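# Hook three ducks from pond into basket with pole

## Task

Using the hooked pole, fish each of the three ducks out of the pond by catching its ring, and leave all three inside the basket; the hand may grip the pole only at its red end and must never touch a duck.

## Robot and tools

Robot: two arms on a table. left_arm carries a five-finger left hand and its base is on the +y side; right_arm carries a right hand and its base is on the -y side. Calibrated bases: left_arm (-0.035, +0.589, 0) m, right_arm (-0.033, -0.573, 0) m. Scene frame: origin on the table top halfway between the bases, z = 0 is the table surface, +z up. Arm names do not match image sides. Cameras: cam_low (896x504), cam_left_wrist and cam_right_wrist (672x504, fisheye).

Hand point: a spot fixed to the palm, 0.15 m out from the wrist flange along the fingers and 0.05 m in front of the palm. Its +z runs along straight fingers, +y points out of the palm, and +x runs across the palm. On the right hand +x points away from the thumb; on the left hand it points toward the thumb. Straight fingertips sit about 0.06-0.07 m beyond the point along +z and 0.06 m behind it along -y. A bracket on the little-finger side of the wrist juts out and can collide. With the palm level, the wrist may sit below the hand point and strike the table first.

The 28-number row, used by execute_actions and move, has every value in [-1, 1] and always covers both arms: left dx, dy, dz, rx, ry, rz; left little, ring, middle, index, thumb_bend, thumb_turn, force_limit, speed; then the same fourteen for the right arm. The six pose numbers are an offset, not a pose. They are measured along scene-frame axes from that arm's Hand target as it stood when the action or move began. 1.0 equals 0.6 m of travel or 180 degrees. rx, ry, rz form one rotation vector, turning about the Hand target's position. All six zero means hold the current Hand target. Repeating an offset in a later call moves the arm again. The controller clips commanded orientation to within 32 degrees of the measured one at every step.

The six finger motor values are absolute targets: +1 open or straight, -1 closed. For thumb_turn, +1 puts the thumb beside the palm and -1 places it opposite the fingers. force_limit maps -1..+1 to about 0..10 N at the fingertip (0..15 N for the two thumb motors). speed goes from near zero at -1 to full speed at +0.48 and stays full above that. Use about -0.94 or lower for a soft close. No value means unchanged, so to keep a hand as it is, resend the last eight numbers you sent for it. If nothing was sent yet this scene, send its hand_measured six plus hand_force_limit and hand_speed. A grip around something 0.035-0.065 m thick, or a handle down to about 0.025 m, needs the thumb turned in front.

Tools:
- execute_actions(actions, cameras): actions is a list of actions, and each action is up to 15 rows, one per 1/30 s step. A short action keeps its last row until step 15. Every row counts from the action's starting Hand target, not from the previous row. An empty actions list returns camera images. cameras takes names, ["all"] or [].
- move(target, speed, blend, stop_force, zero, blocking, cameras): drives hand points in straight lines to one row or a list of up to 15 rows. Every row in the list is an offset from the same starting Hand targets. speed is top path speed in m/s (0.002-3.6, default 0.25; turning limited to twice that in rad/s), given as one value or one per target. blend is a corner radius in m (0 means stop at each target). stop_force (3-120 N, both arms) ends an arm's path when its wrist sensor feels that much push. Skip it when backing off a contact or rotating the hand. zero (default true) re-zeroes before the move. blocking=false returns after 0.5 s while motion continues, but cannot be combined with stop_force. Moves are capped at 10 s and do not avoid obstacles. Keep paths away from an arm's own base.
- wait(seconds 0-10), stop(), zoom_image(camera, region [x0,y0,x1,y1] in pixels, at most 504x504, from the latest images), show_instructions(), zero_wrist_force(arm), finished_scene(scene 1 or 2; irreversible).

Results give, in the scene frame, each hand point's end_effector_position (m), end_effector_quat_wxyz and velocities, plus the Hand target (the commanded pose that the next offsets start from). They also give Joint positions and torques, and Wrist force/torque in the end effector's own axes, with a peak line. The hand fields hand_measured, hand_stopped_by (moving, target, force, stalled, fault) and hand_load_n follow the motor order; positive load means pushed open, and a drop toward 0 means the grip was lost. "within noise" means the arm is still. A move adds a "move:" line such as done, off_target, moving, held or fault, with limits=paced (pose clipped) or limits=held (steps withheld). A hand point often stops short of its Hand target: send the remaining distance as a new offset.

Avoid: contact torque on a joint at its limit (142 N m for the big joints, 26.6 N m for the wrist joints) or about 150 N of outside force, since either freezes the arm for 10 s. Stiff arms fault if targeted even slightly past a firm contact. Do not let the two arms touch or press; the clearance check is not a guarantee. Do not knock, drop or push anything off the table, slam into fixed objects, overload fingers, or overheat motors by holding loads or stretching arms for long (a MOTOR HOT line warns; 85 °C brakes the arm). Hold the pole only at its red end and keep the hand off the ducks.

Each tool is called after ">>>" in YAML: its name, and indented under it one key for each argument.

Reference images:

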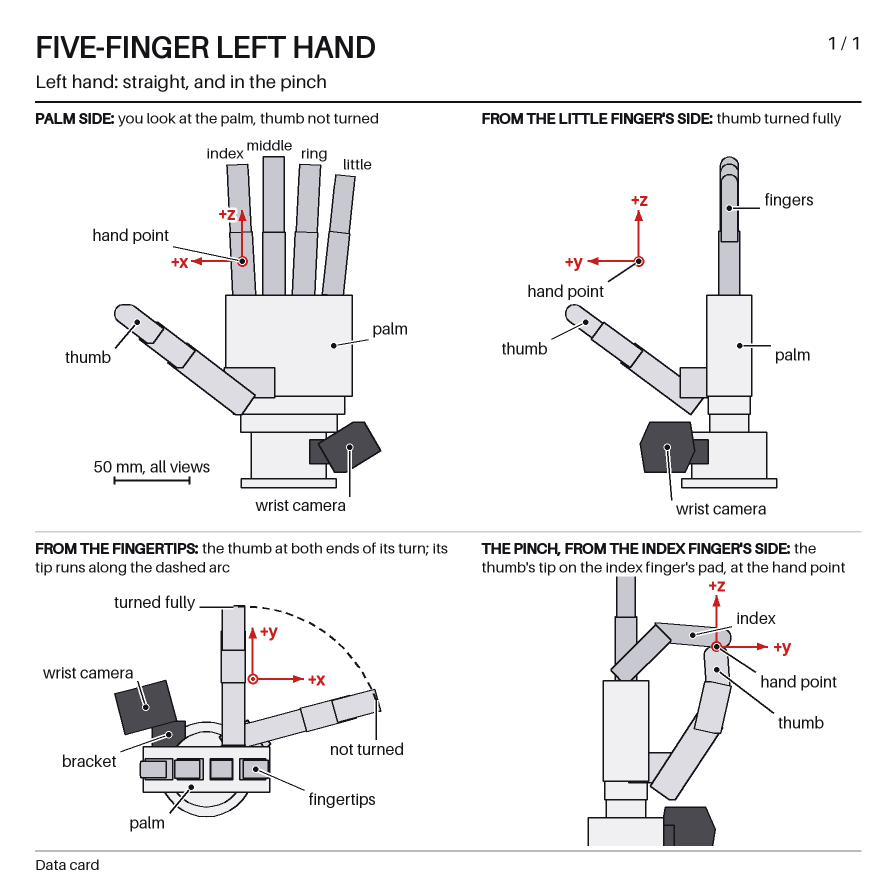

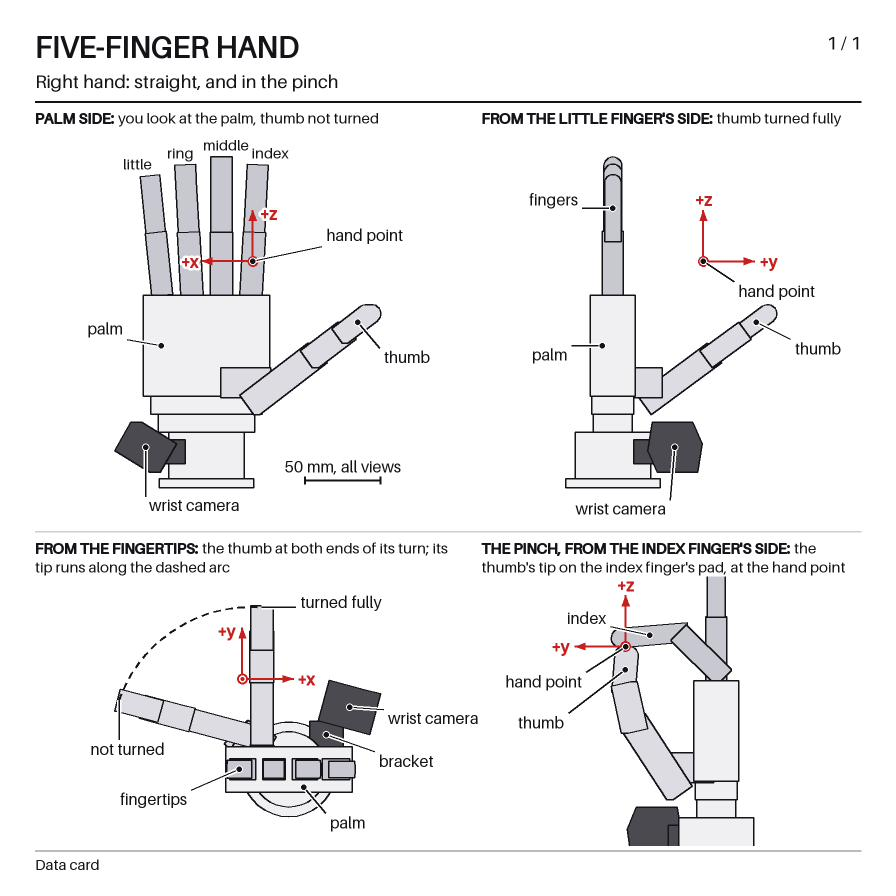

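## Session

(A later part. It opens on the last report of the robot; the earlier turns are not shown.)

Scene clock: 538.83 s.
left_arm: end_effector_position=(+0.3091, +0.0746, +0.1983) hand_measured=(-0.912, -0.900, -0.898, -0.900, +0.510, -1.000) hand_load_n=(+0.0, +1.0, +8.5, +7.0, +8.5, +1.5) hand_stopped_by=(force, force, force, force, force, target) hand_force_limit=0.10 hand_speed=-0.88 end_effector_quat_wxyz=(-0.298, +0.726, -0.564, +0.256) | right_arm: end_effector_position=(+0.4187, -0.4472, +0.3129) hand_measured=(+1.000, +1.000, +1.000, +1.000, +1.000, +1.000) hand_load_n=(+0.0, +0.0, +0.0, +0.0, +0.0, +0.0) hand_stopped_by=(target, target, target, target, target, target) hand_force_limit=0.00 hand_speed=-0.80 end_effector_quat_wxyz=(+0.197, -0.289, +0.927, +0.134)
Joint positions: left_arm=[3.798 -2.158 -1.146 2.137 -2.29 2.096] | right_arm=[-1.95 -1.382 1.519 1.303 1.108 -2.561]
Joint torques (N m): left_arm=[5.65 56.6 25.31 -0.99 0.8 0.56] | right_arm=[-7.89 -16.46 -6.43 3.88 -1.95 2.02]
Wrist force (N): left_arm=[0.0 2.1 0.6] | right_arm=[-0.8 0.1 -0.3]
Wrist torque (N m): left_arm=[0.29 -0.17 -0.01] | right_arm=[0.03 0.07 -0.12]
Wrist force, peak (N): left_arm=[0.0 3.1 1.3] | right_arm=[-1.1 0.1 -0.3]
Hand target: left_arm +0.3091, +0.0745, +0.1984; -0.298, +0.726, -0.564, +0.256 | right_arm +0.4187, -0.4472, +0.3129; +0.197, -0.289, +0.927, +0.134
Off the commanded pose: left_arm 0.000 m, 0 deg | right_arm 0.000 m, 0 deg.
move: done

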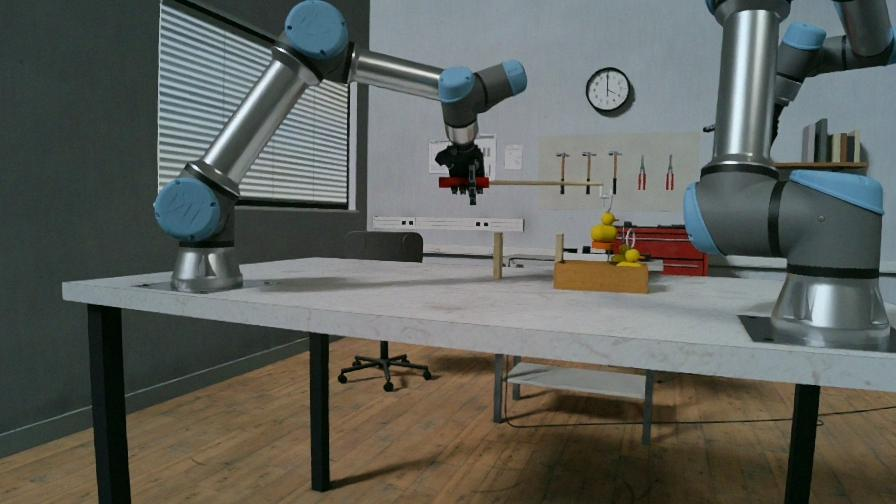

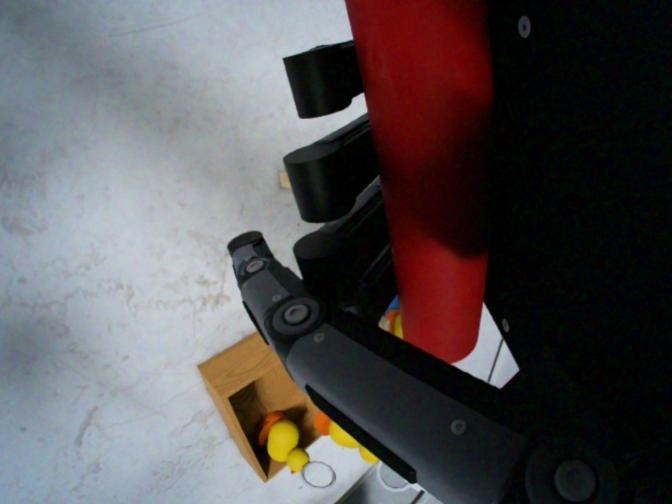

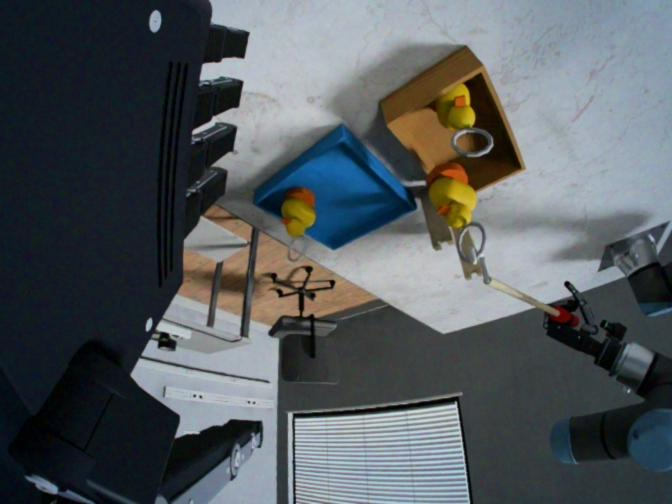

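>>> move:
  target:
    - [-0.01,-0.0133,0,0,0,0,-0.98,-0.98,-0.98,-0.98,-0.98,-1,0.1,-0.88,0,0,0,0,0,0,1,1,1,1,1,1,0,-0.8]
    - [-0.01,-0.0133,-0.1167,0,0,0,-0.98,-0.98,-0.98,-0.98,-0.98,-1,0.1,-0.88,0,0,0,0,0,0,1,1,1,1,1,1,0,-0.8]
    - [-0.01,-0.0133,-0.1708,0,0,0,-0.98,-0.98,-0.98,-0.98,-0.98,-1,0.1,-0.88,0,0,0,0,0,0,1,1,1,1,1,1,0,-0.8]
  cameras: ["all"]
  speed: [0.05,0.05,0.025]
  blend: [0.004,0.005,0]

>>> zoom_image:
  camera: "cam_right_wrist"
  region: [380, 40, 580, 240]

>>> zoom_image:
  camera: "cam_low"
  region: [560, 190, 660, 300]

Scene clock: 556.63 s.
left_arm: end_effector_position=(+0.3030, +0.0666, +0.0957) hand_measured=(-0.912, -0.900, -0.898, -0.900, +0.510, -1.000) hand_load_n=(+0.0, +2.0, +8.5, +6.5, +8.5, +1.5) hand_stopped_by=(force, force, force, force, force, target) hand_force_limit=0.10 hand_speed=-0.88 end_effector_quat_wxyz=(-0.298, +0.726, -0.564, +0.256) end_effector_velocity=(+0.001, +0.001, +0.001) end_effector_angular_velocity=(+0.001, +0.001, +0.002) | right_arm: end_effector_position=(+0.4187, -0.4472, +0.3129) hand_measured=(+1.000, +1.000, +1.000, +1.000, +1.000, +1.000) hand_load_n=(+0.0, +0.0, +0.0, +0.5, +0.0, +0.0) hand_stopped_by=(target, target, target, target, target, target) hand_force_limit=0.00 hand_speed=-0.80 end_effector_quat_wxyz=(+0.197, -0.289, +0.927, +0.134)
Joint positions: left_arm=[3.781 -2.243 -1.281 2.342 -2.297 2.074] | right_arm=[-1.95 -1.382 1.519 1.303 1.108 -2.561]
Joint velocities: left_arm=[0.002 0 0.003 -0.005 0 -0.001] | right_arm=[within noise]
Joint torques (N m): left_arm=[5.87 53.14 29.15 -3.21 0.81 1.12] | right_arm=[-8.45 -16.54 -6.05 3.88 -1.93 2.01]
Wrist force (N): left_arm=[0.0 2.0 0.3] | right_arm=[-0.7 0.1 -0.2]
Wrist torque (N m): left_arm=[0.33 -0.03 -0.13] | right_arm=[0.03 0.05 -0.11]
Wrist force, peak (N): left_arm=[-0.1 2.7 0.6] | right_arm=[-1.1 0.0 -0.3]
Hand target: left_arm +0.3031, +0.0666, +0.0959; -0.298, +0.726, -0.564, +0.256 | right_arm +0.4187, -0.4472, +0.3129; +0.197, -0.289, +0.927, +0.134
Off the commanded pose: left_arm 0.000 m, 0 deg | right_arm 0.000 m, 0 deg.
move: done

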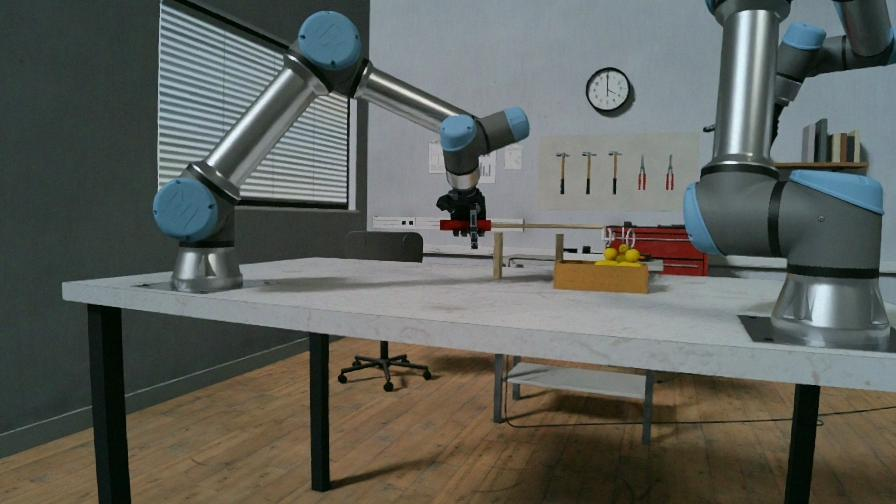

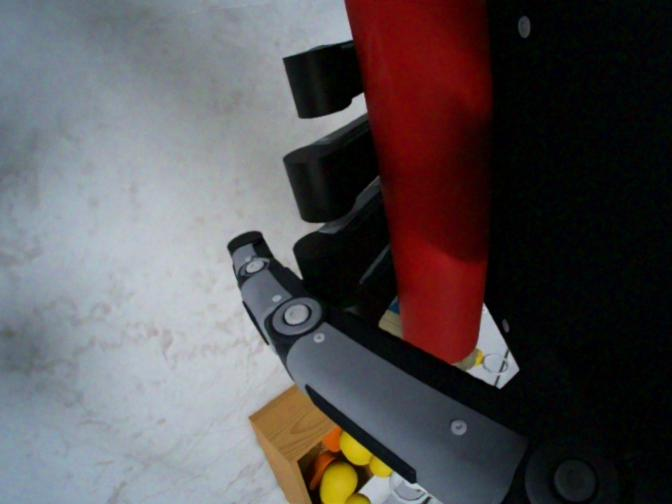

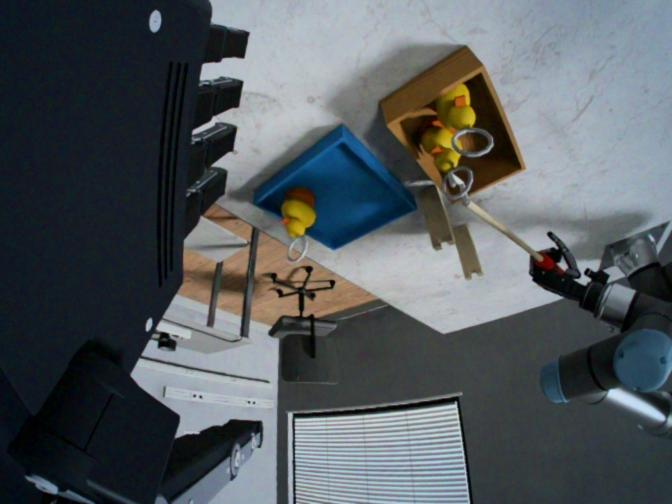

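Scaled by 2.520 from the camera's 672x504 image, which has a finer 960x720 frame.

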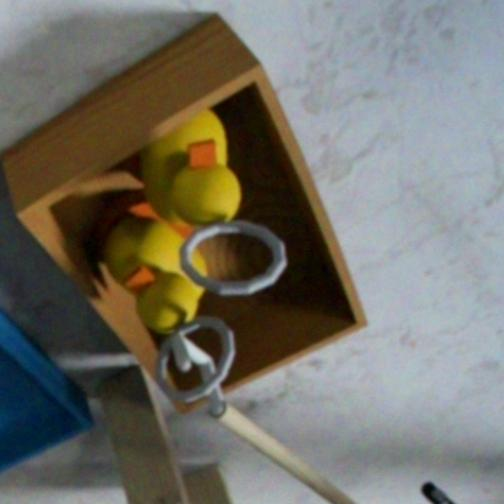

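Scaled by 4.582.

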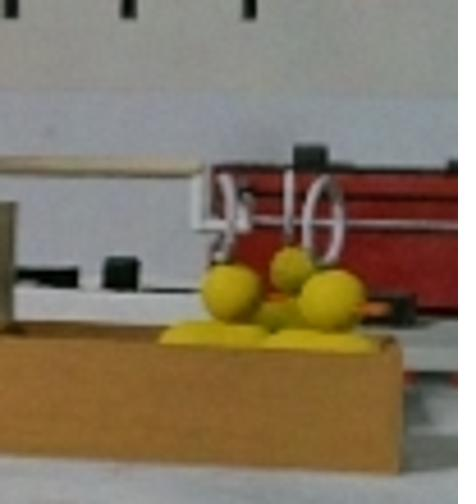

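>>> move:
  target:
    - [-0.0225,0.08,0,0,0,0,-0.98,-0.98,-0.98,-0.98,-0.98,-1,0.1,-0.88,0,0,0,0,0,0,1,1,1,1,1,1,0,-0.8]
  cameras: ["cam_low","cam_right_wrist"]
  speed: 0.04

>>> zoom_image:
  camera: "cam_right_wrist"
  region: [380, 70, 560, 240]

>>> zoom_image:
  camera: "cam_low"
  region: [560, 190, 660, 300]

Scene clock: 570.50 s.
left_arm: end_effector_position=(+0.2896, +0.1146, +0.0960) hand_measured=(-0.912, -0.900, -0.898, -0.900, +0.510, -1.000) hand_load_n=(+0.0, +2.0, +8.5, +6.5, +8.0, +1.5) hand_stopped_by=(force, force, force, force, force, target) hand_force_limit=0.10 hand_speed=-0.88 end_effector_quat_wxyz=(-0.298, +0.726, -0.564, +0.256) | right_arm: end_effector_position=(+0.4187, -0.4472, +0.3129) hand_measured=(+1.000, +1.000, +1.000, +1.000, +1.000, +1.000) hand_load_n=(+0.0, +0.0, +0.0, +0.0, +0.0, +0.0) hand_stopped_by=(target, target, target, target, target, target) hand_force_limit=0.00 hand_speed=-0.80 end_effector_quat_wxyz=(+0.197, -0.289, +0.927, +0.134)
Joint positions: left_arm=[3.814 -2.125 -1.471 2.442 -2.284 2.114] | right_arm=[-1.95 -1.382 1.519 1.303 1.108 -2.561]
Joint torques (N m): left_arm=[-7.58 28.5 28.49 -3.25 -0.92 -1.68] | right_arm=[-9.14 -16.37 -6.46 3.8 -1.89 2.11]
Wrist force (N): left_arm=[0.0 1.8 0.1] | right_arm=[-0.7 0.0 -0.2]
Wrist torque (N m): left_arm=[0.32 -0.04 -0.17] | right_arm=[0.02 0.05 -0.11]
Wrist force, peak (N): left_arm=[0.1 2.1 0.4] | right_arm=[-1.1 -0.1 -0.3]
Hand target: left_arm +0.2896, +0.1146, +0.0959; -0.298, +0.726, -0.564, +0.256 | right_arm +0.4187, -0.4472, +0.3129; +0.197, -0.289, +0.927, +0.134
Off the commanded pose: left_arm 0.000 m, 0 deg | right_arm 0.000 m, 0 deg.
move: done
Images, in order (width x height): cam_low 896x504, cam_right_wrist 672x504.

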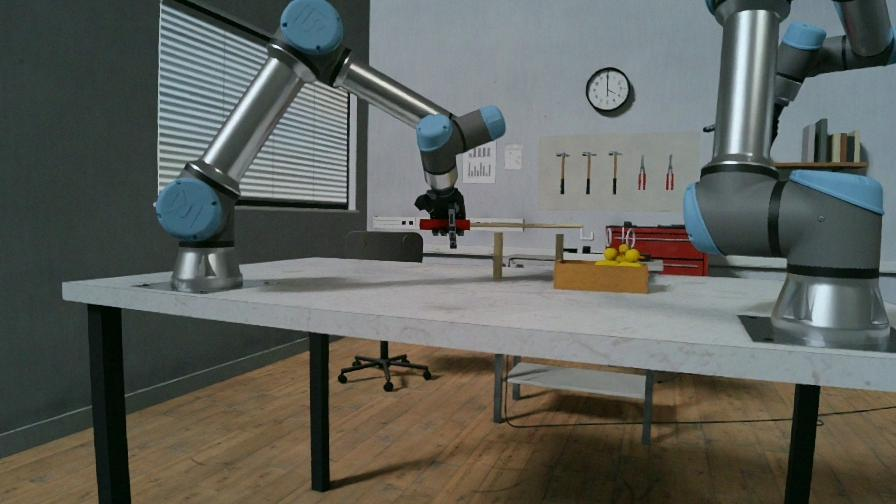

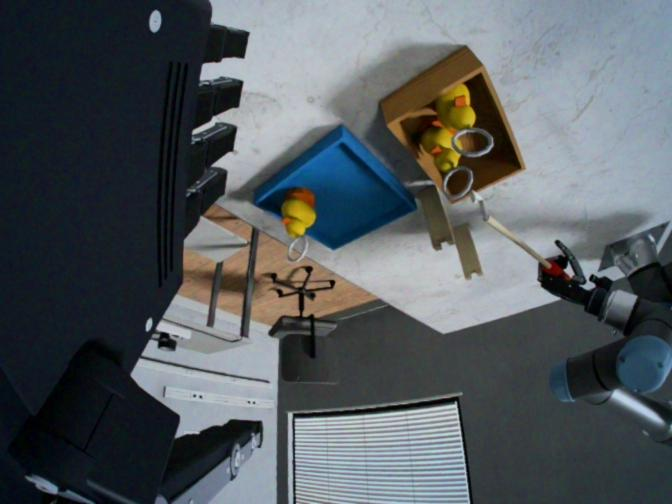

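Scaled by 2.800 from the camera's 672x504 image, which has a finer 960x720 frame.

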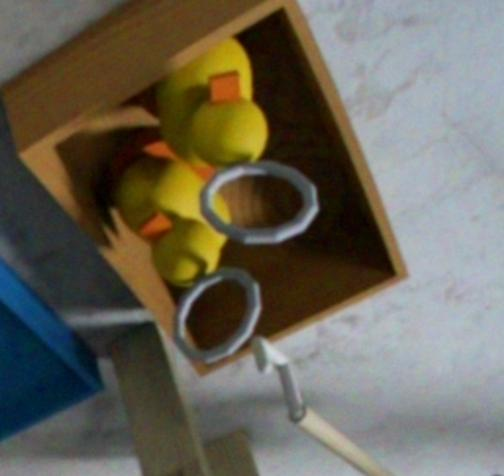

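Scaled by 4.582.

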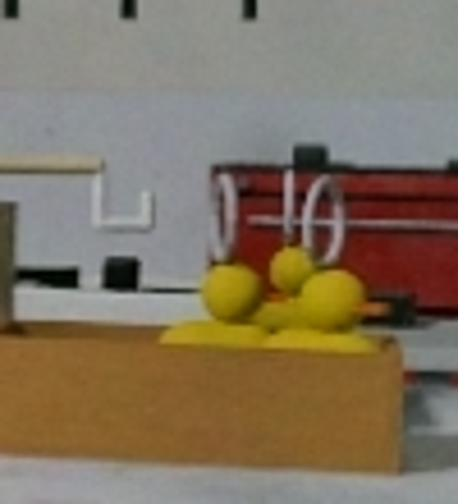

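>>> move:
  target:
    - [0,0,0.1735,0,0,0,-0.98,-0.98,-0.98,-0.98,-0.98,-1,0.1,-0.88,0,0,0,0,0,0,1,1,1,1,1,1,0,-0.8]
    - [0.4248,-0.026,0.1735,0,0,0,-0.98,-0.98,-0.98,-0.98,-0.98,-1,0.1,-0.88,0,0,0,0,0,0,1,1,1,1,1,1,0,-0.8]
    - [0.4248,-0.026,0.0402,0,0,0,-0.98,-0.98,-0.98,-0.98,-0.98,-1,0.1,-0.88,0,0,0,0,0,0,1,1,1,1,1,1,0,-0.8]
  cameras: ["all"]
  speed: [0.12,0.15,0.1]
  blend: [0.03,0.03,0]

>>> zoom_image:
  camera: "cam_right_wrist"
  region: [250, 190, 370, 300]

>>> zoom_image:
  camera: "cam_low"
  region: [560, 205, 650, 265]

Scene clock: 580.03 s.
left_arm: end_effector_position=(+0.5444, +0.0990, +0.1200) hand_measured=(-0.912, -0.900, -0.898, -0.900, +0.510, -1.000) hand_load_n=(+0.5, +2.0, +8.0, +6.5, +8.5, +1.5) hand_stopped_by=(force, force, force, force, force, target) hand_force_limit=0.10 hand_speed=-0.88 end_effector_quat_wxyz=(-0.298, +0.726, -0.564, +0.256) | right_arm: end_effector_position=(+0.4187, -0.4472, +0.3129) hand_measured=(+1.000, +1.000, +1.000, +1.000, +1.000, +1.000) hand_load_n=(+0.0, +0.0, +0.0, +0.0, +0.0, +0.0) hand_stopped_by=(target, target, target, target, target, target) hand_force_limit=0.00 hand_speed=-0.80 end_effector_quat_wxyz=(+0.197, -0.289, +0.927, +0.134)
Joint positions: left_arm=[4.116 -2.457 -0.782 2.282 -2.134 2.442] | right_arm=[-1.95 -1.382 1.519 1.303 1.108 -2.561]
Joint torques (N m): left_arm=[-3.71 66.09 24.33 -0.58 0.61 1.03] | right_arm=[-9.48 -16.45 -6.43 3.83 -1.89 2.04]
Wrist force (N): left_arm=[0.0 1.9 -0.4] | right_arm=[-0.6 0.2 -0.3]
Wrist torque (N m): left_arm=[0.36 -0.07 -0.17] | right_arm=[0.05 0.05 -0.10]
Wrist force, peak (N): left_arm=[0.0 3.2 1.4] | right_arm=[-1.0 0.2 -0.5]
Hand target: left_arm +0.5445, +0.0990, +0.1201; -0.298, +0.726, -0.564, +0.256 | right_arm +0.4187, -0.4472, +0.3129; +0.197, -0.289, +0.927, +0.134
Off the commanded pose: left_arm 0.000 m, 0 deg | right_arm 0.000 m, 0 deg.
move: done

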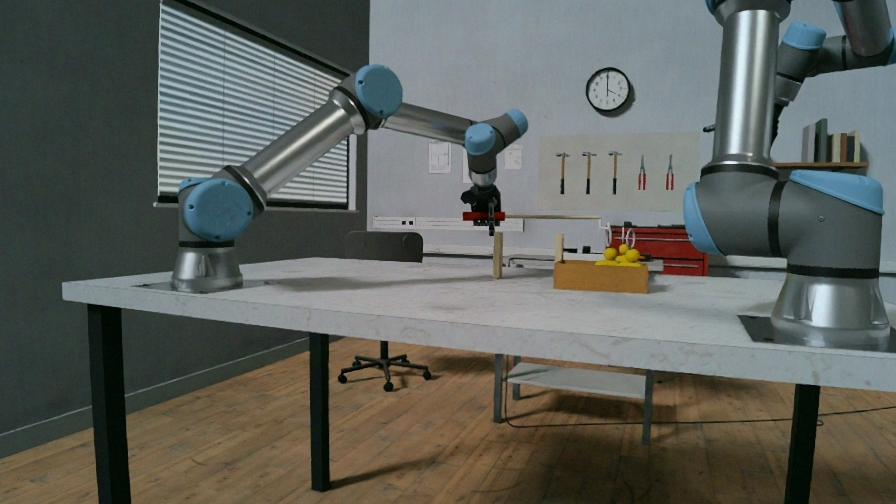

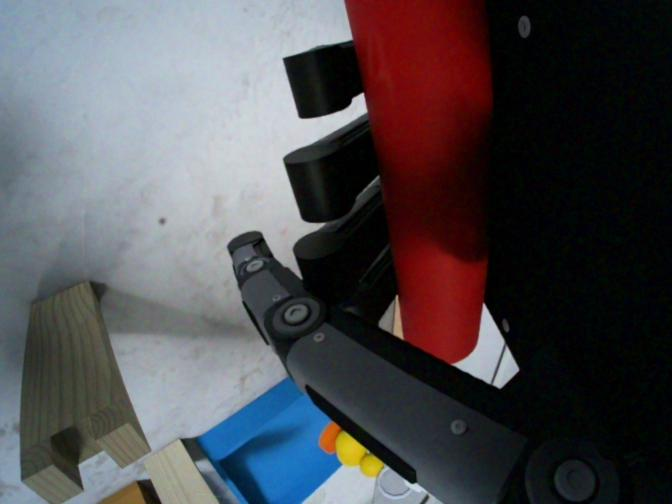

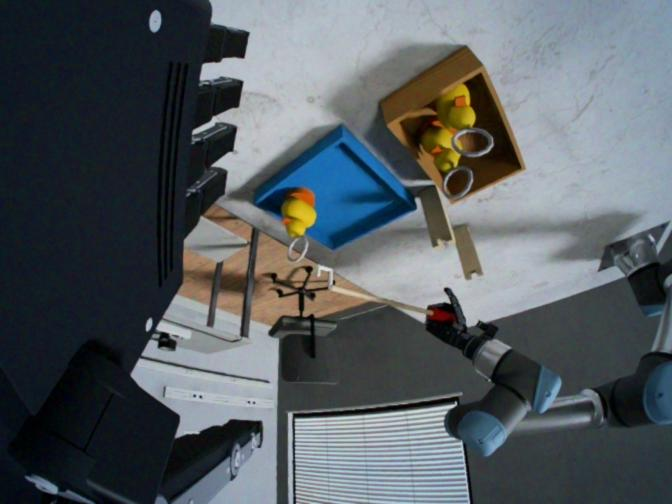

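Scaled by 4.200 from the camera's 672x504 image, which has a finer 960x720 frame.

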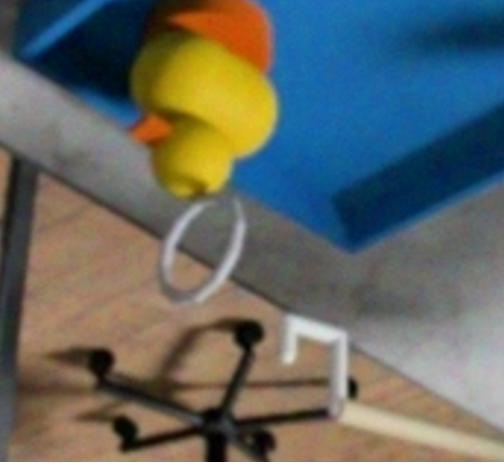

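Scaled by 5.600.

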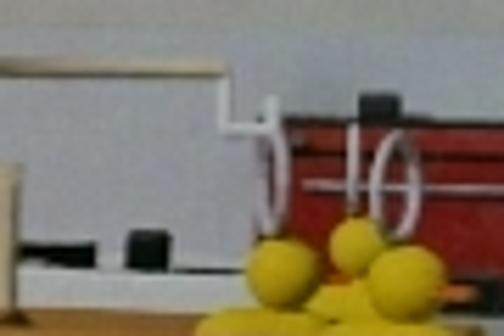

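>>> move:
  target:
    - [0,0,-0.0442,0,0,0,-0.98,-0.98,-0.98,-0.98,-0.98,-1,0.1,-0.88,0,0,0,0,0,0,1,1,1,1,1,1,0,-0.8]
    - [0.0233,-0.0835,-0.0442,0,0,0,-0.98,-0.98,-0.98,-0.98,-0.98,-1,0.1,-0.88,0,0,0,0,0,0,1,1,1,1,1,1,0,-0.8]
  cameras: ["all"]
  speed: [0.06,0.05]

>>> zoom_image:
  camera: "cam_right_wrist"
  region: [250, 190, 370, 300]

>>> zoom_image:
  camera: "cam_low"
  region: [560, 205, 650, 265]

Scene clock: 594.47 s.
left_arm: end_effector_position=(+0.5584, +0.0488, +0.0934) hand_measured=(-0.912, -0.900, -0.898, -0.900, +0.510, -1.000) hand_load_n=(+0.0, +2.0, +8.5, +6.5, +8.5, +1.5) hand_stopped_by=(force, force, force, force, force, target) hand_force_limit=0.10 hand_speed=-0.88 end_effector_quat_wxyz=(-0.298, +0.726, -0.564, +0.256) | right_arm: end_effector_position=(+0.4187, -0.4472, +0.3129) hand_measured=(+1.000, +1.000, +1.000, +1.000, +1.000, +1.000) hand_load_n=(-0.5, +0.0, +0.0, +0.0, +0.0, +0.0) hand_stopped_by=(target, target, target, target, target, target) hand_force_limit=0.00 hand_speed=-0.80 end_effector_quat_wxyz=(+0.197, -0.289, +0.927, +0.134)
Joint positions: left_arm=[4.068 -2.661 -0.468 2.146 -2.161 2.396] | right_arm=[-1.95 -1.382 1.519 1.303 1.108 -2.561]
Joint torques (N m): left_arm=[5.78 64.7 29.14 -1.46 0.1 1.18] | right_arm=[-9.97 -16.66 -6.3 3.78 -1.87 2.04]
Wrist force (N): left_arm=[0.2 1.7 0.0] | right_arm=[-0.8 0.1 -0.2]
Wrist torque (N m): left_arm=[0.30 -0.08 -0.08] | right_arm=[0.04 0.06 -0.11]
Wrist force, peak (N): left_arm=[0.1 2.3 0.4] | right_arm=[-1.1 0.1 -0.3]
Hand target: left_arm +0.5584, +0.0489, +0.0935; -0.298, +0.726, -0.564, +0.256 | right_arm +0.4187, -0.4472, +0.3129; +0.197, -0.289, +0.927, +0.134
Off the commanded pose: left_arm 0.000 m, 0 deg | right_arm 0.000 m, 0 deg.
move: done

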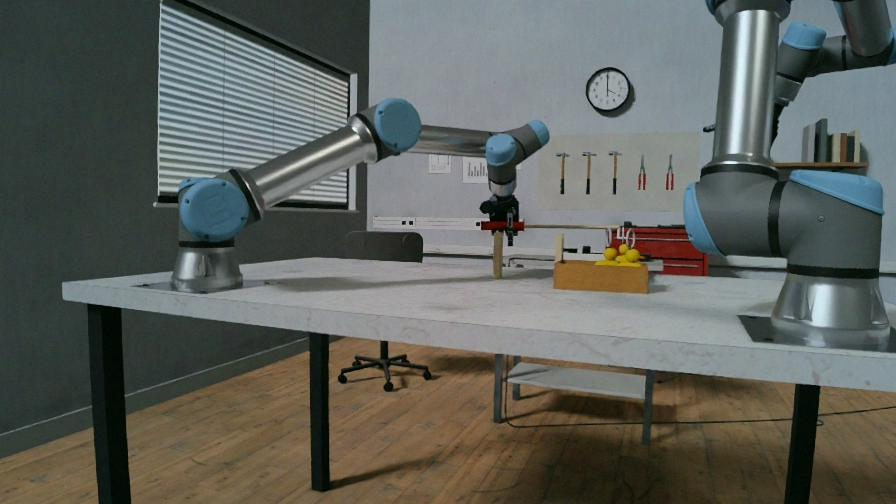

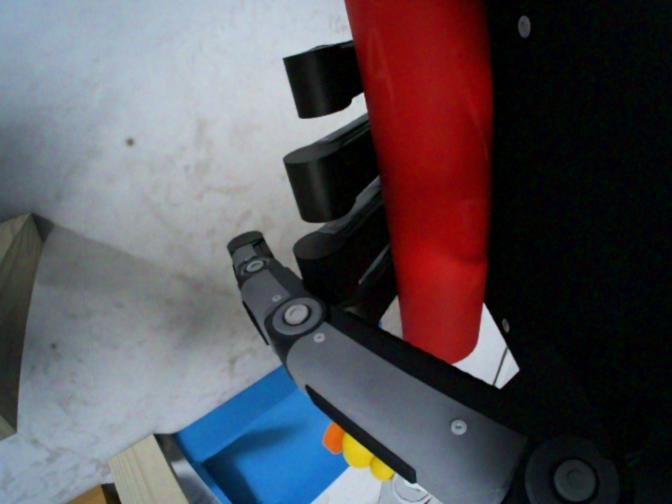

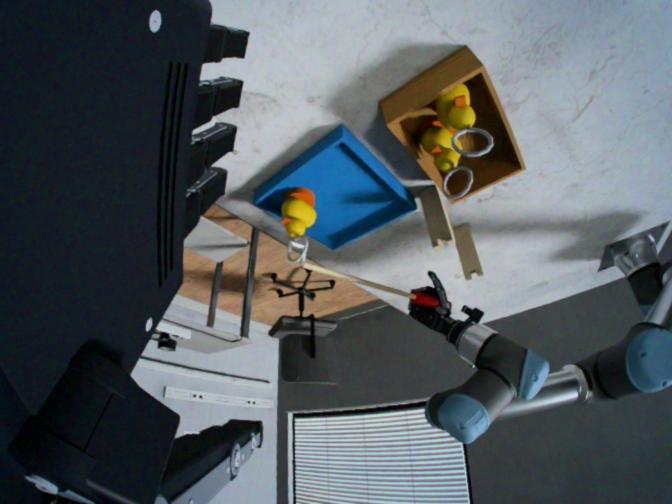

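Scaled by 4.200 from the camera's 672x504 image, which has a finer 960x720 frame.

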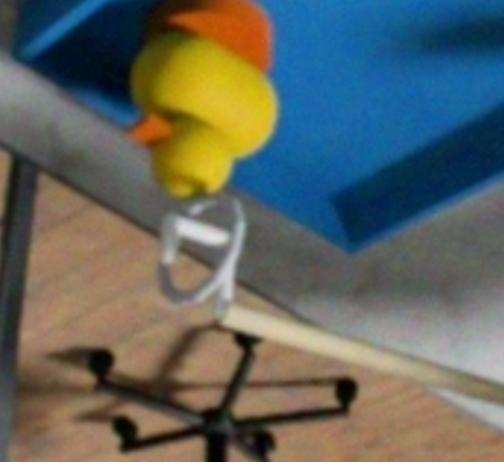

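Scaled by 5.600.

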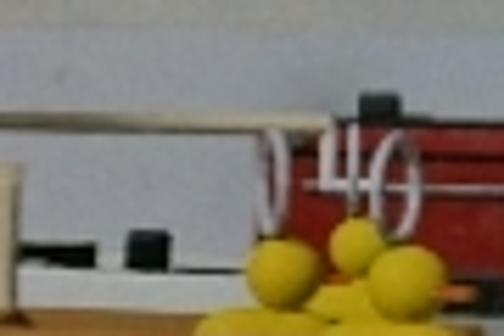

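>>> move:
  target:
    - [0,0,0.065,0,0,0,-0.98,-0.98,-0.98,-0.98,-0.98,-1,0.1,-0.88,0,0,0,0,0,0,1,1,1,1,1,1,0,-0.8]
    - [0,0,0.31,0,0,0,-0.98,-0.98,-0.98,-0.98,-0.98,-1,0.1,-0.88,0,0,0,0,0,0,1,1,1,1,1,1,0,-0.8]
  cameras: ["cam_low","cam_right_wrist"]
  speed: [0.04,0.1]
  blend: [0.01,0]

Scene clock: 620.70 s.
left_arm: end_effector_position=(+0.5578, +0.0498, +0.2790) hand_measured=(-0.912, -0.900, -0.898, -0.900, +0.510, -1.000) hand_load_n=(+0.0, +1.5, +8.5, +7.0, +8.5, +1.5) hand_stopped_by=(force, force, force, force, force, target) hand_force_limit=0.10 hand_speed=-0.88 end_effector_quat_wxyz=(-0.291, +0.706, -0.556, +0.328) | right_arm: end_effector_position=(+0.4187, -0.4472, +0.3129) hand_measured=(+1.000, +1.000, +1.000, +1.000, +1.000, +1.000) hand_load_n=(+0.5, +0.0, +0.0, +0.0, +0.0, +0.0) hand_stopped_by=(target, target, target, target, target, target) hand_force_limit=0.00 hand_speed=-0.80 end_effector_quat_wxyz=(+0.197, -0.289, +0.927, +0.134)
Joint positions: left_arm=[4.079 -2.639 -0.035 1.865 -2.123 2.462] | right_arm=[-1.95 -1.382 1.519 1.303 1.108 -2.561]
Joint torques (N m): left_arm=[-7.11 47.11 25.89 -2.14 -2.49 -1.57] | right_arm=[-12.22 -16.99 -7.01 3.94 -1.75 2.04]
Wrist force (N): left_arm=[0.1 2.6 0.5] | right_arm=[-0.8 0.1 -0.3]
Wrist torque (N m): left_arm=[0.34 -0.19 0.01] | right_arm=[0.04 0.07 -0.12]
Wrist force, peak (N): left_arm=[-0.1 2.8 0.9] | right_arm=[-1.1 0.2 -0.3]
Hand target: left_arm +0.5584, +0.0489, +0.2795; -0.298, +0.726, -0.564, +0.256 | right_arm +0.4187, -0.4472, +0.3129; +0.197, -0.289, +0.927, +0.134
Off the commanded pose: left_arm 0.001 m, 9 deg | right_arm 0.000 m, 0 deg.
elbow stopped short (left arm): the move would have taken joint 3 (elbow) straighter than the controller allows.
move: off_target (left_arm)
Images, in order (width x height): cam_low 896x504, cam_right_wrist 672x504.

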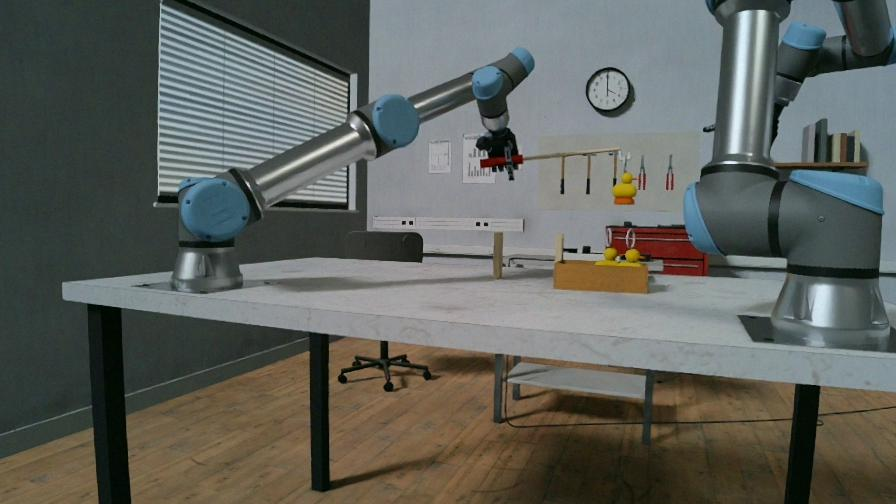

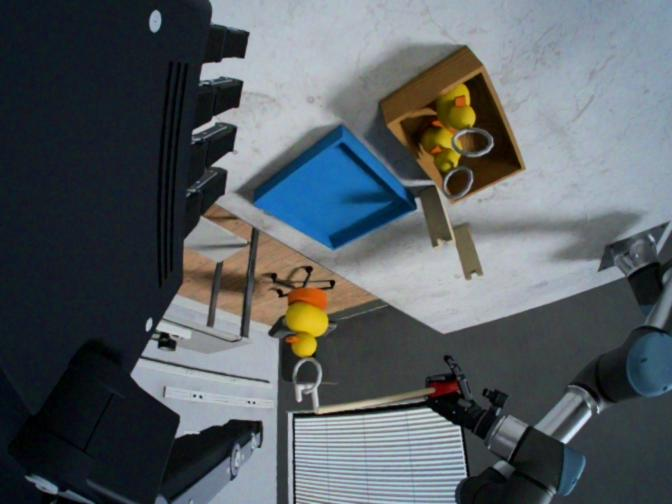

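>>> move:
  target:
    - [-0.4957,0.1135,0,0,0,0,-0.98,-0.98,-0.98,-0.98,-0.98,-1,0.1,-0.88,0,0,0,0,0,0,1,1,1,1,1,1,0,-0.8]
    - [-0.4957,0.1135,-0.1333,0,0,0,-0.98,-0.98,-0.98,-0.98,-0.98,-1,0.1,-0.88,0,0,0,0,0,0,1,1,1,1,1,1,0,-0.8]
  cameras: ["all"]
  speed: [0.08,0.07]
  blend: [0.02,0]

>>> zoom_image:
  camera: "cam_right_wrist"
  region: [380, 40, 580, 240]

>>> zoom_image:
  camera: "cam_low"
  region: [540, 180, 660, 300]

Scene clock: 634.77 s.
left_arm: end_effector_position=(+0.2610, +0.1170, +0.1995) hand_measured=(-0.912, -0.900, -0.898, -0.900, +0.510, -1.000) hand_load_n=(+0.0, +1.0, +8.0, +7.0, +8.0, +1.0) hand_stopped_by=(force, force, force, force, force, target) hand_force_limit=0.10 hand_speed=-0.88 end_effector_quat_wxyz=(-0.298, +0.726, -0.564, +0.256) | right_arm: end_effector_position=(+0.4187, -0.4472, +0.3129) hand_measured=(+1.000, +1.000, +1.000, +1.000, +1.000, +1.000) hand_load_n=(+0.0, +0.0, +0.0, +0.5, +0.0, +0.0) hand_stopped_by=(target, target, target, target, target, target) hand_force_limit=0.00 hand_speed=-0.80 end_effector_quat_wxyz=(+0.197, -0.289, +0.927, +0.134)
Joint positions: left_arm=[3.768 -2.02 -1.363 2.19 -2.302 2.058] | right_arm=[-1.95 -1.382 1.519 1.303 1.108 -2.561]
Joint torques (N m): left_arm=[5.93 49.37 27.86 -1.38 -0.06 0.63] | right_arm=[-11.83 -16.47 -6.67 3.76 -1.7 2.06]
Wrist force (N): left_arm=[0.2 2.4 0.6] | right_arm=[-0.8 0.0 -0.2]
Wrist torque (N m): left_arm=[0.32 -0.16 0.06] | right_arm=[0.02 0.07 -0.12]
Wrist force, peak (N): left_arm=[0.3 2.9 1.4] | right_arm=[-1.0 0.1 -0.5]
Hand target: left_arm +0.2610, +0.1170, +0.1996; -0.298, +0.726, -0.564, +0.256 | right_arm +0.4187, -0.4472, +0.3129; +0.197, -0.289, +0.927, +0.134
Off the commanded pose: left_arm 0.000 m, 0 deg | right_arm 0.000 m, 0 deg.
move: done

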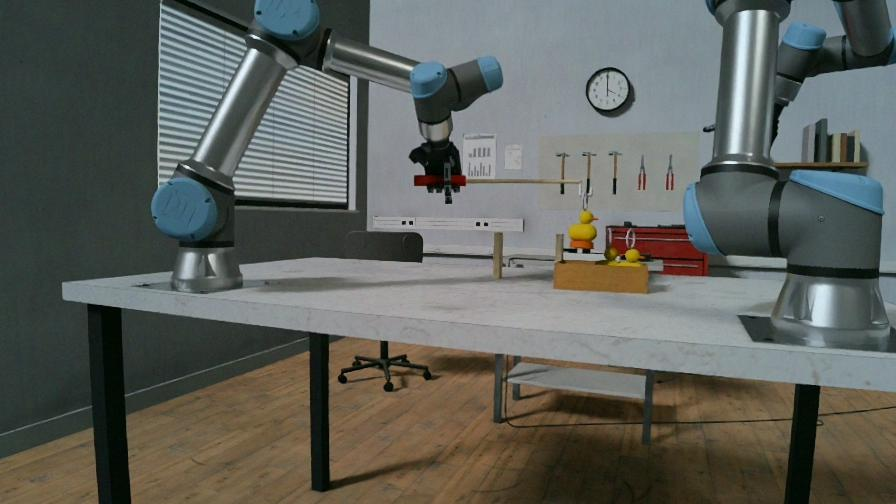

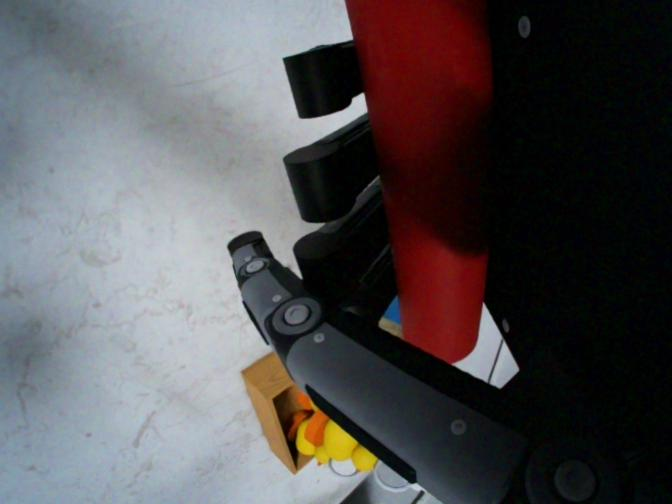

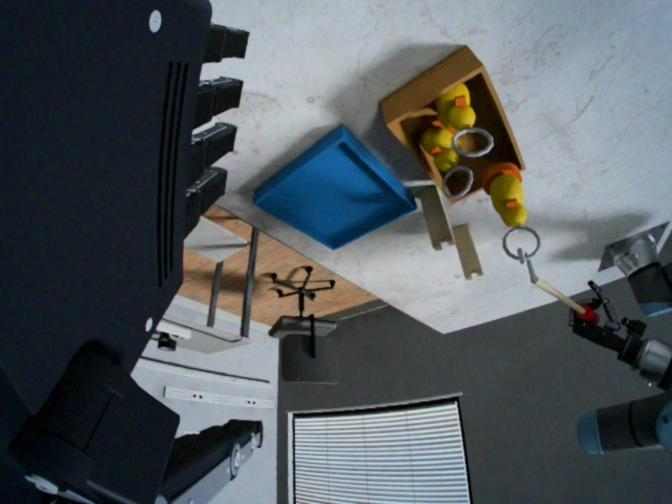

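Scaled by 2.520 from the camera's 672x504 image, which has a finer 960x720 frame.

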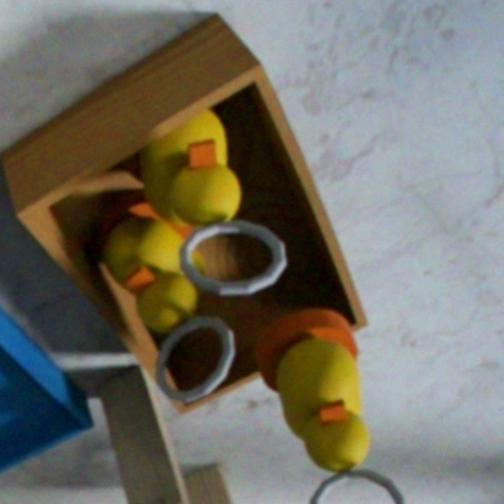

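Scaled by 4.200.

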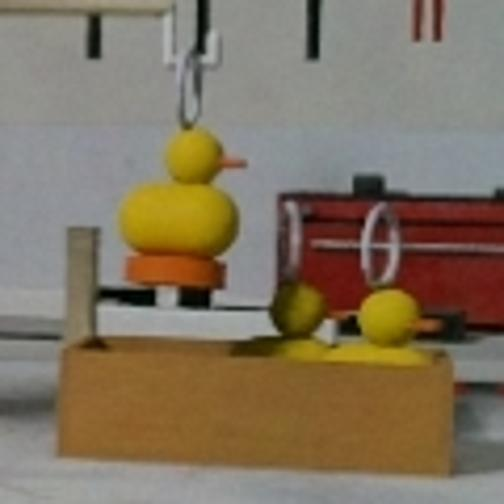

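>>> move:
  target:
    - [0.0208,-0.025,0,0,0,0,-0.98,-0.98,-0.98,-0.98,-0.98,-1,0.1,-0.88,0,0,0,0,0,0,1,1,1,1,1,1,0,-0.8]
    - [0.0208,-0.025,-0.1193,0,0,0,-0.98,-0.98,-0.98,-0.98,-0.98,-1,0.1,-0.88,0,0,0,0,0,0,1,1,1,1,1,1,0,-0.8]
    - [0.0208,-0.025,-0.173,0,0,0,-0.98,-0.98,-0.98,-0.98,-0.98,-1,0.1,-0.88,0,0,0,0,0,0,1,1,1,1,1,1,0,-0.8]
  cameras: ["all"]
  speed: [0.05,0.05,0.025]
  blend: [0.004,0.005,0]

>>> zoom_image:
  camera: "cam_right_wrist"
  region: [380, 40, 580, 240]

>>> zoom_image:
  camera: "cam_low"
  region: [550, 190, 650, 300]

Scene clock: 650.40 s.
left_arm: end_effector_position=(+0.2734, +0.1020, +0.0955) hand_measured=(-0.912, -0.900, -0.898, -0.900, +0.510, -1.000) hand_load_n=(+0.0, +0.0, +7.5, +1.0, +7.5, +2.0) hand_stopped_by=(force, force, force, force, force, target) hand_force_limit=0.10 hand_speed=-0.88 end_effector_quat_wxyz=(-0.298, +0.726, -0.564, +0.256) end_effector_velocity=(+0.000, +0.000, +0.001) end_effector_angular_velocity=(+0.000, +0.001, +0.002) | right_arm: end_effector_position=(+0.4187, -0.4472, +0.3129) hand_measured=(+1.000, +1.000, +1.000, +1.000, +1.000, +1.000) hand_load_n=(+0.0, +0.0, +0.0, +0.0, +0.0, +0.0) hand_stopped_by=(target, target, target, target, target, target) hand_force_limit=0.00 hand_speed=-0.80 end_effector_quat_wxyz=(+0.197, -0.289, +0.927, +0.134)
Joint positions: left_arm=[3.772 -2.146 -1.447 2.404 -2.301 2.063] | right_arm=[-1.95 -1.382 1.519 1.303 1.108 -2.561]
Joint velocities: left_arm=[0.001 0.001 0.002 -0.005 0 -0.001] | right_arm=[within noise]
Joint torques (N m): left_arm=[-3.26 50.52 28.22 -3.37 -0.75 -0.25] | right_arm=[-12.35 -16.35 -6.19 3.87 -1.75 2.02]
Wrist force (N): left_arm=[-0.1 1.6 0.1] | right_arm=[-0.8 0.1 -0.3]
Wrist torque (N m): left_arm=[0.31 0.00 -0.21] | right_arm=[0.04 0.07 -0.11]
Wrist force, peak (N): left_arm=[-0.5 -0.5 -2.8] | right_arm=[-1.0 0.1 -0.5]
Hand target: left_arm +0.2735, +0.1020, +0.0958; -0.298, +0.726, -0.564, +0.256 | right_arm +0.4187, -0.4472, +0.3129; +0.197, -0.289, +0.927, +0.134
Off the commanded pose: left_arm 0.000 m, 0 deg | right_arm 0.000 m, 0 deg.
move: done

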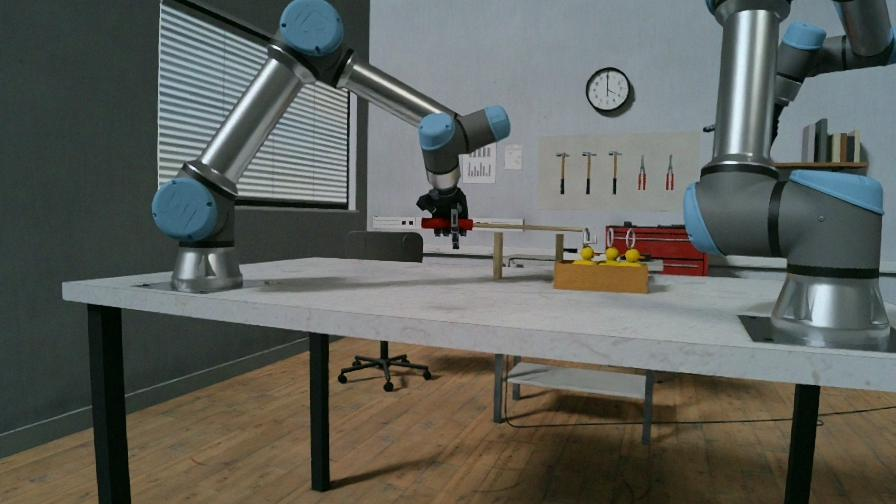

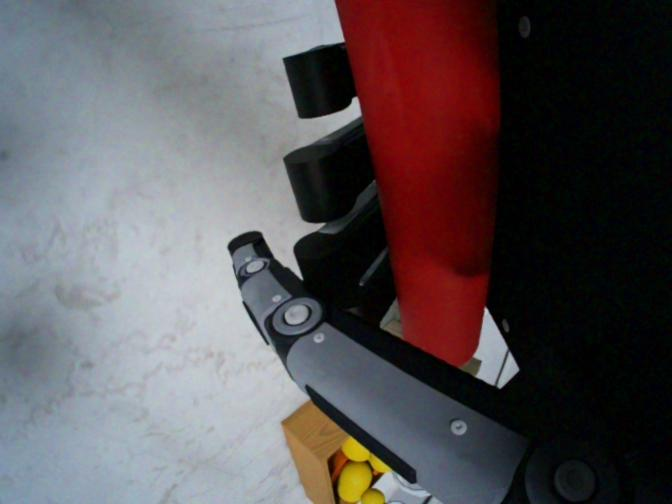

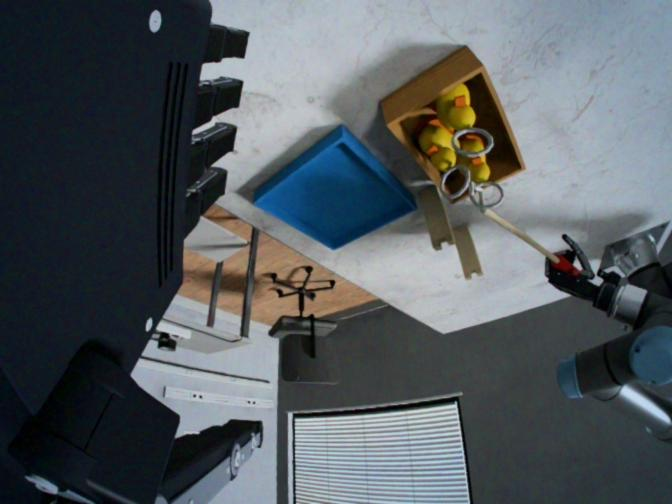

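Scaled by 2.520 from the camera's 672x504 image, which has a finer 960x720 frame.

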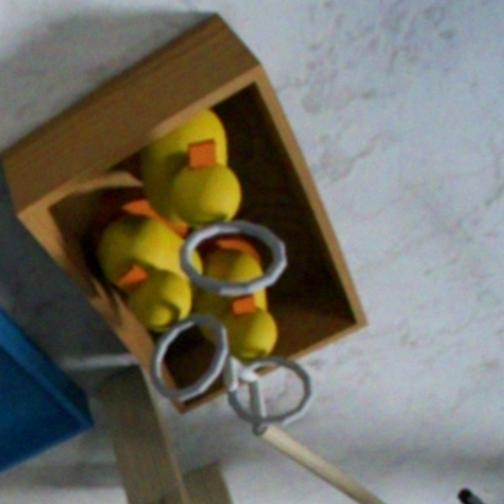

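Scaled by 4.582.

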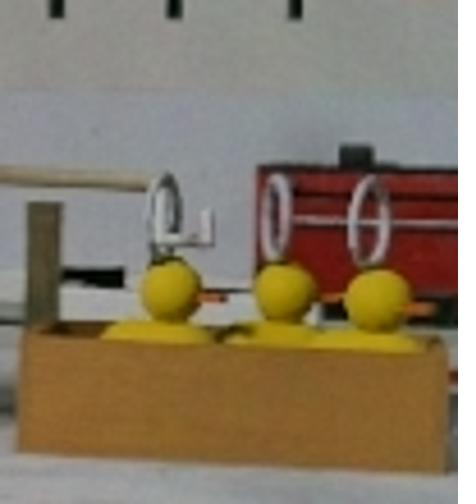

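>>> zoom_image:
  camera: "cam_right_wrist"
  region: [430, 150, 520, 220]

>>> zoom_image:
  camera: "cam_low"
  region: [565, 215, 625, 275]

>>> zoom_image:
  camera: "cam_low"
  region: [410, 180, 610, 290]

Scaled by 5.600 from the camera's 672x504 image, which has a finer 960x720 frame.

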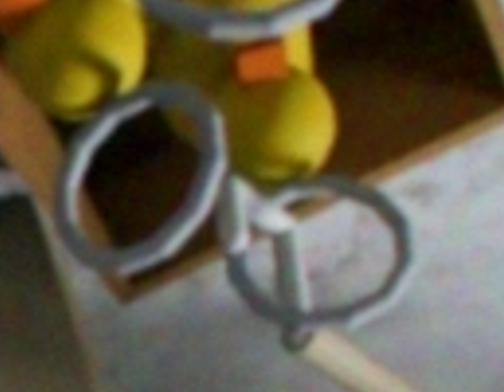

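Scaled by 8.400.

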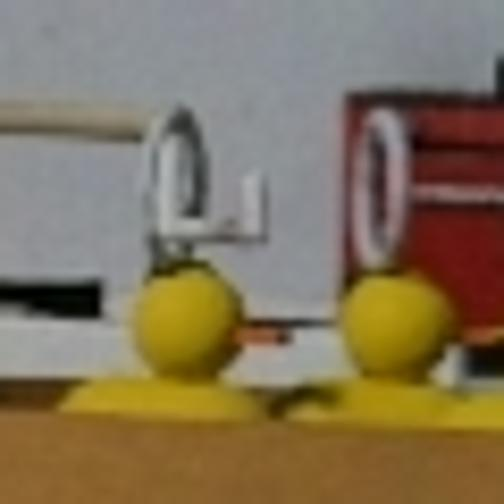

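Scaled by 2.520.

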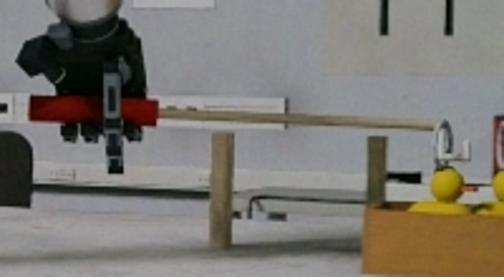

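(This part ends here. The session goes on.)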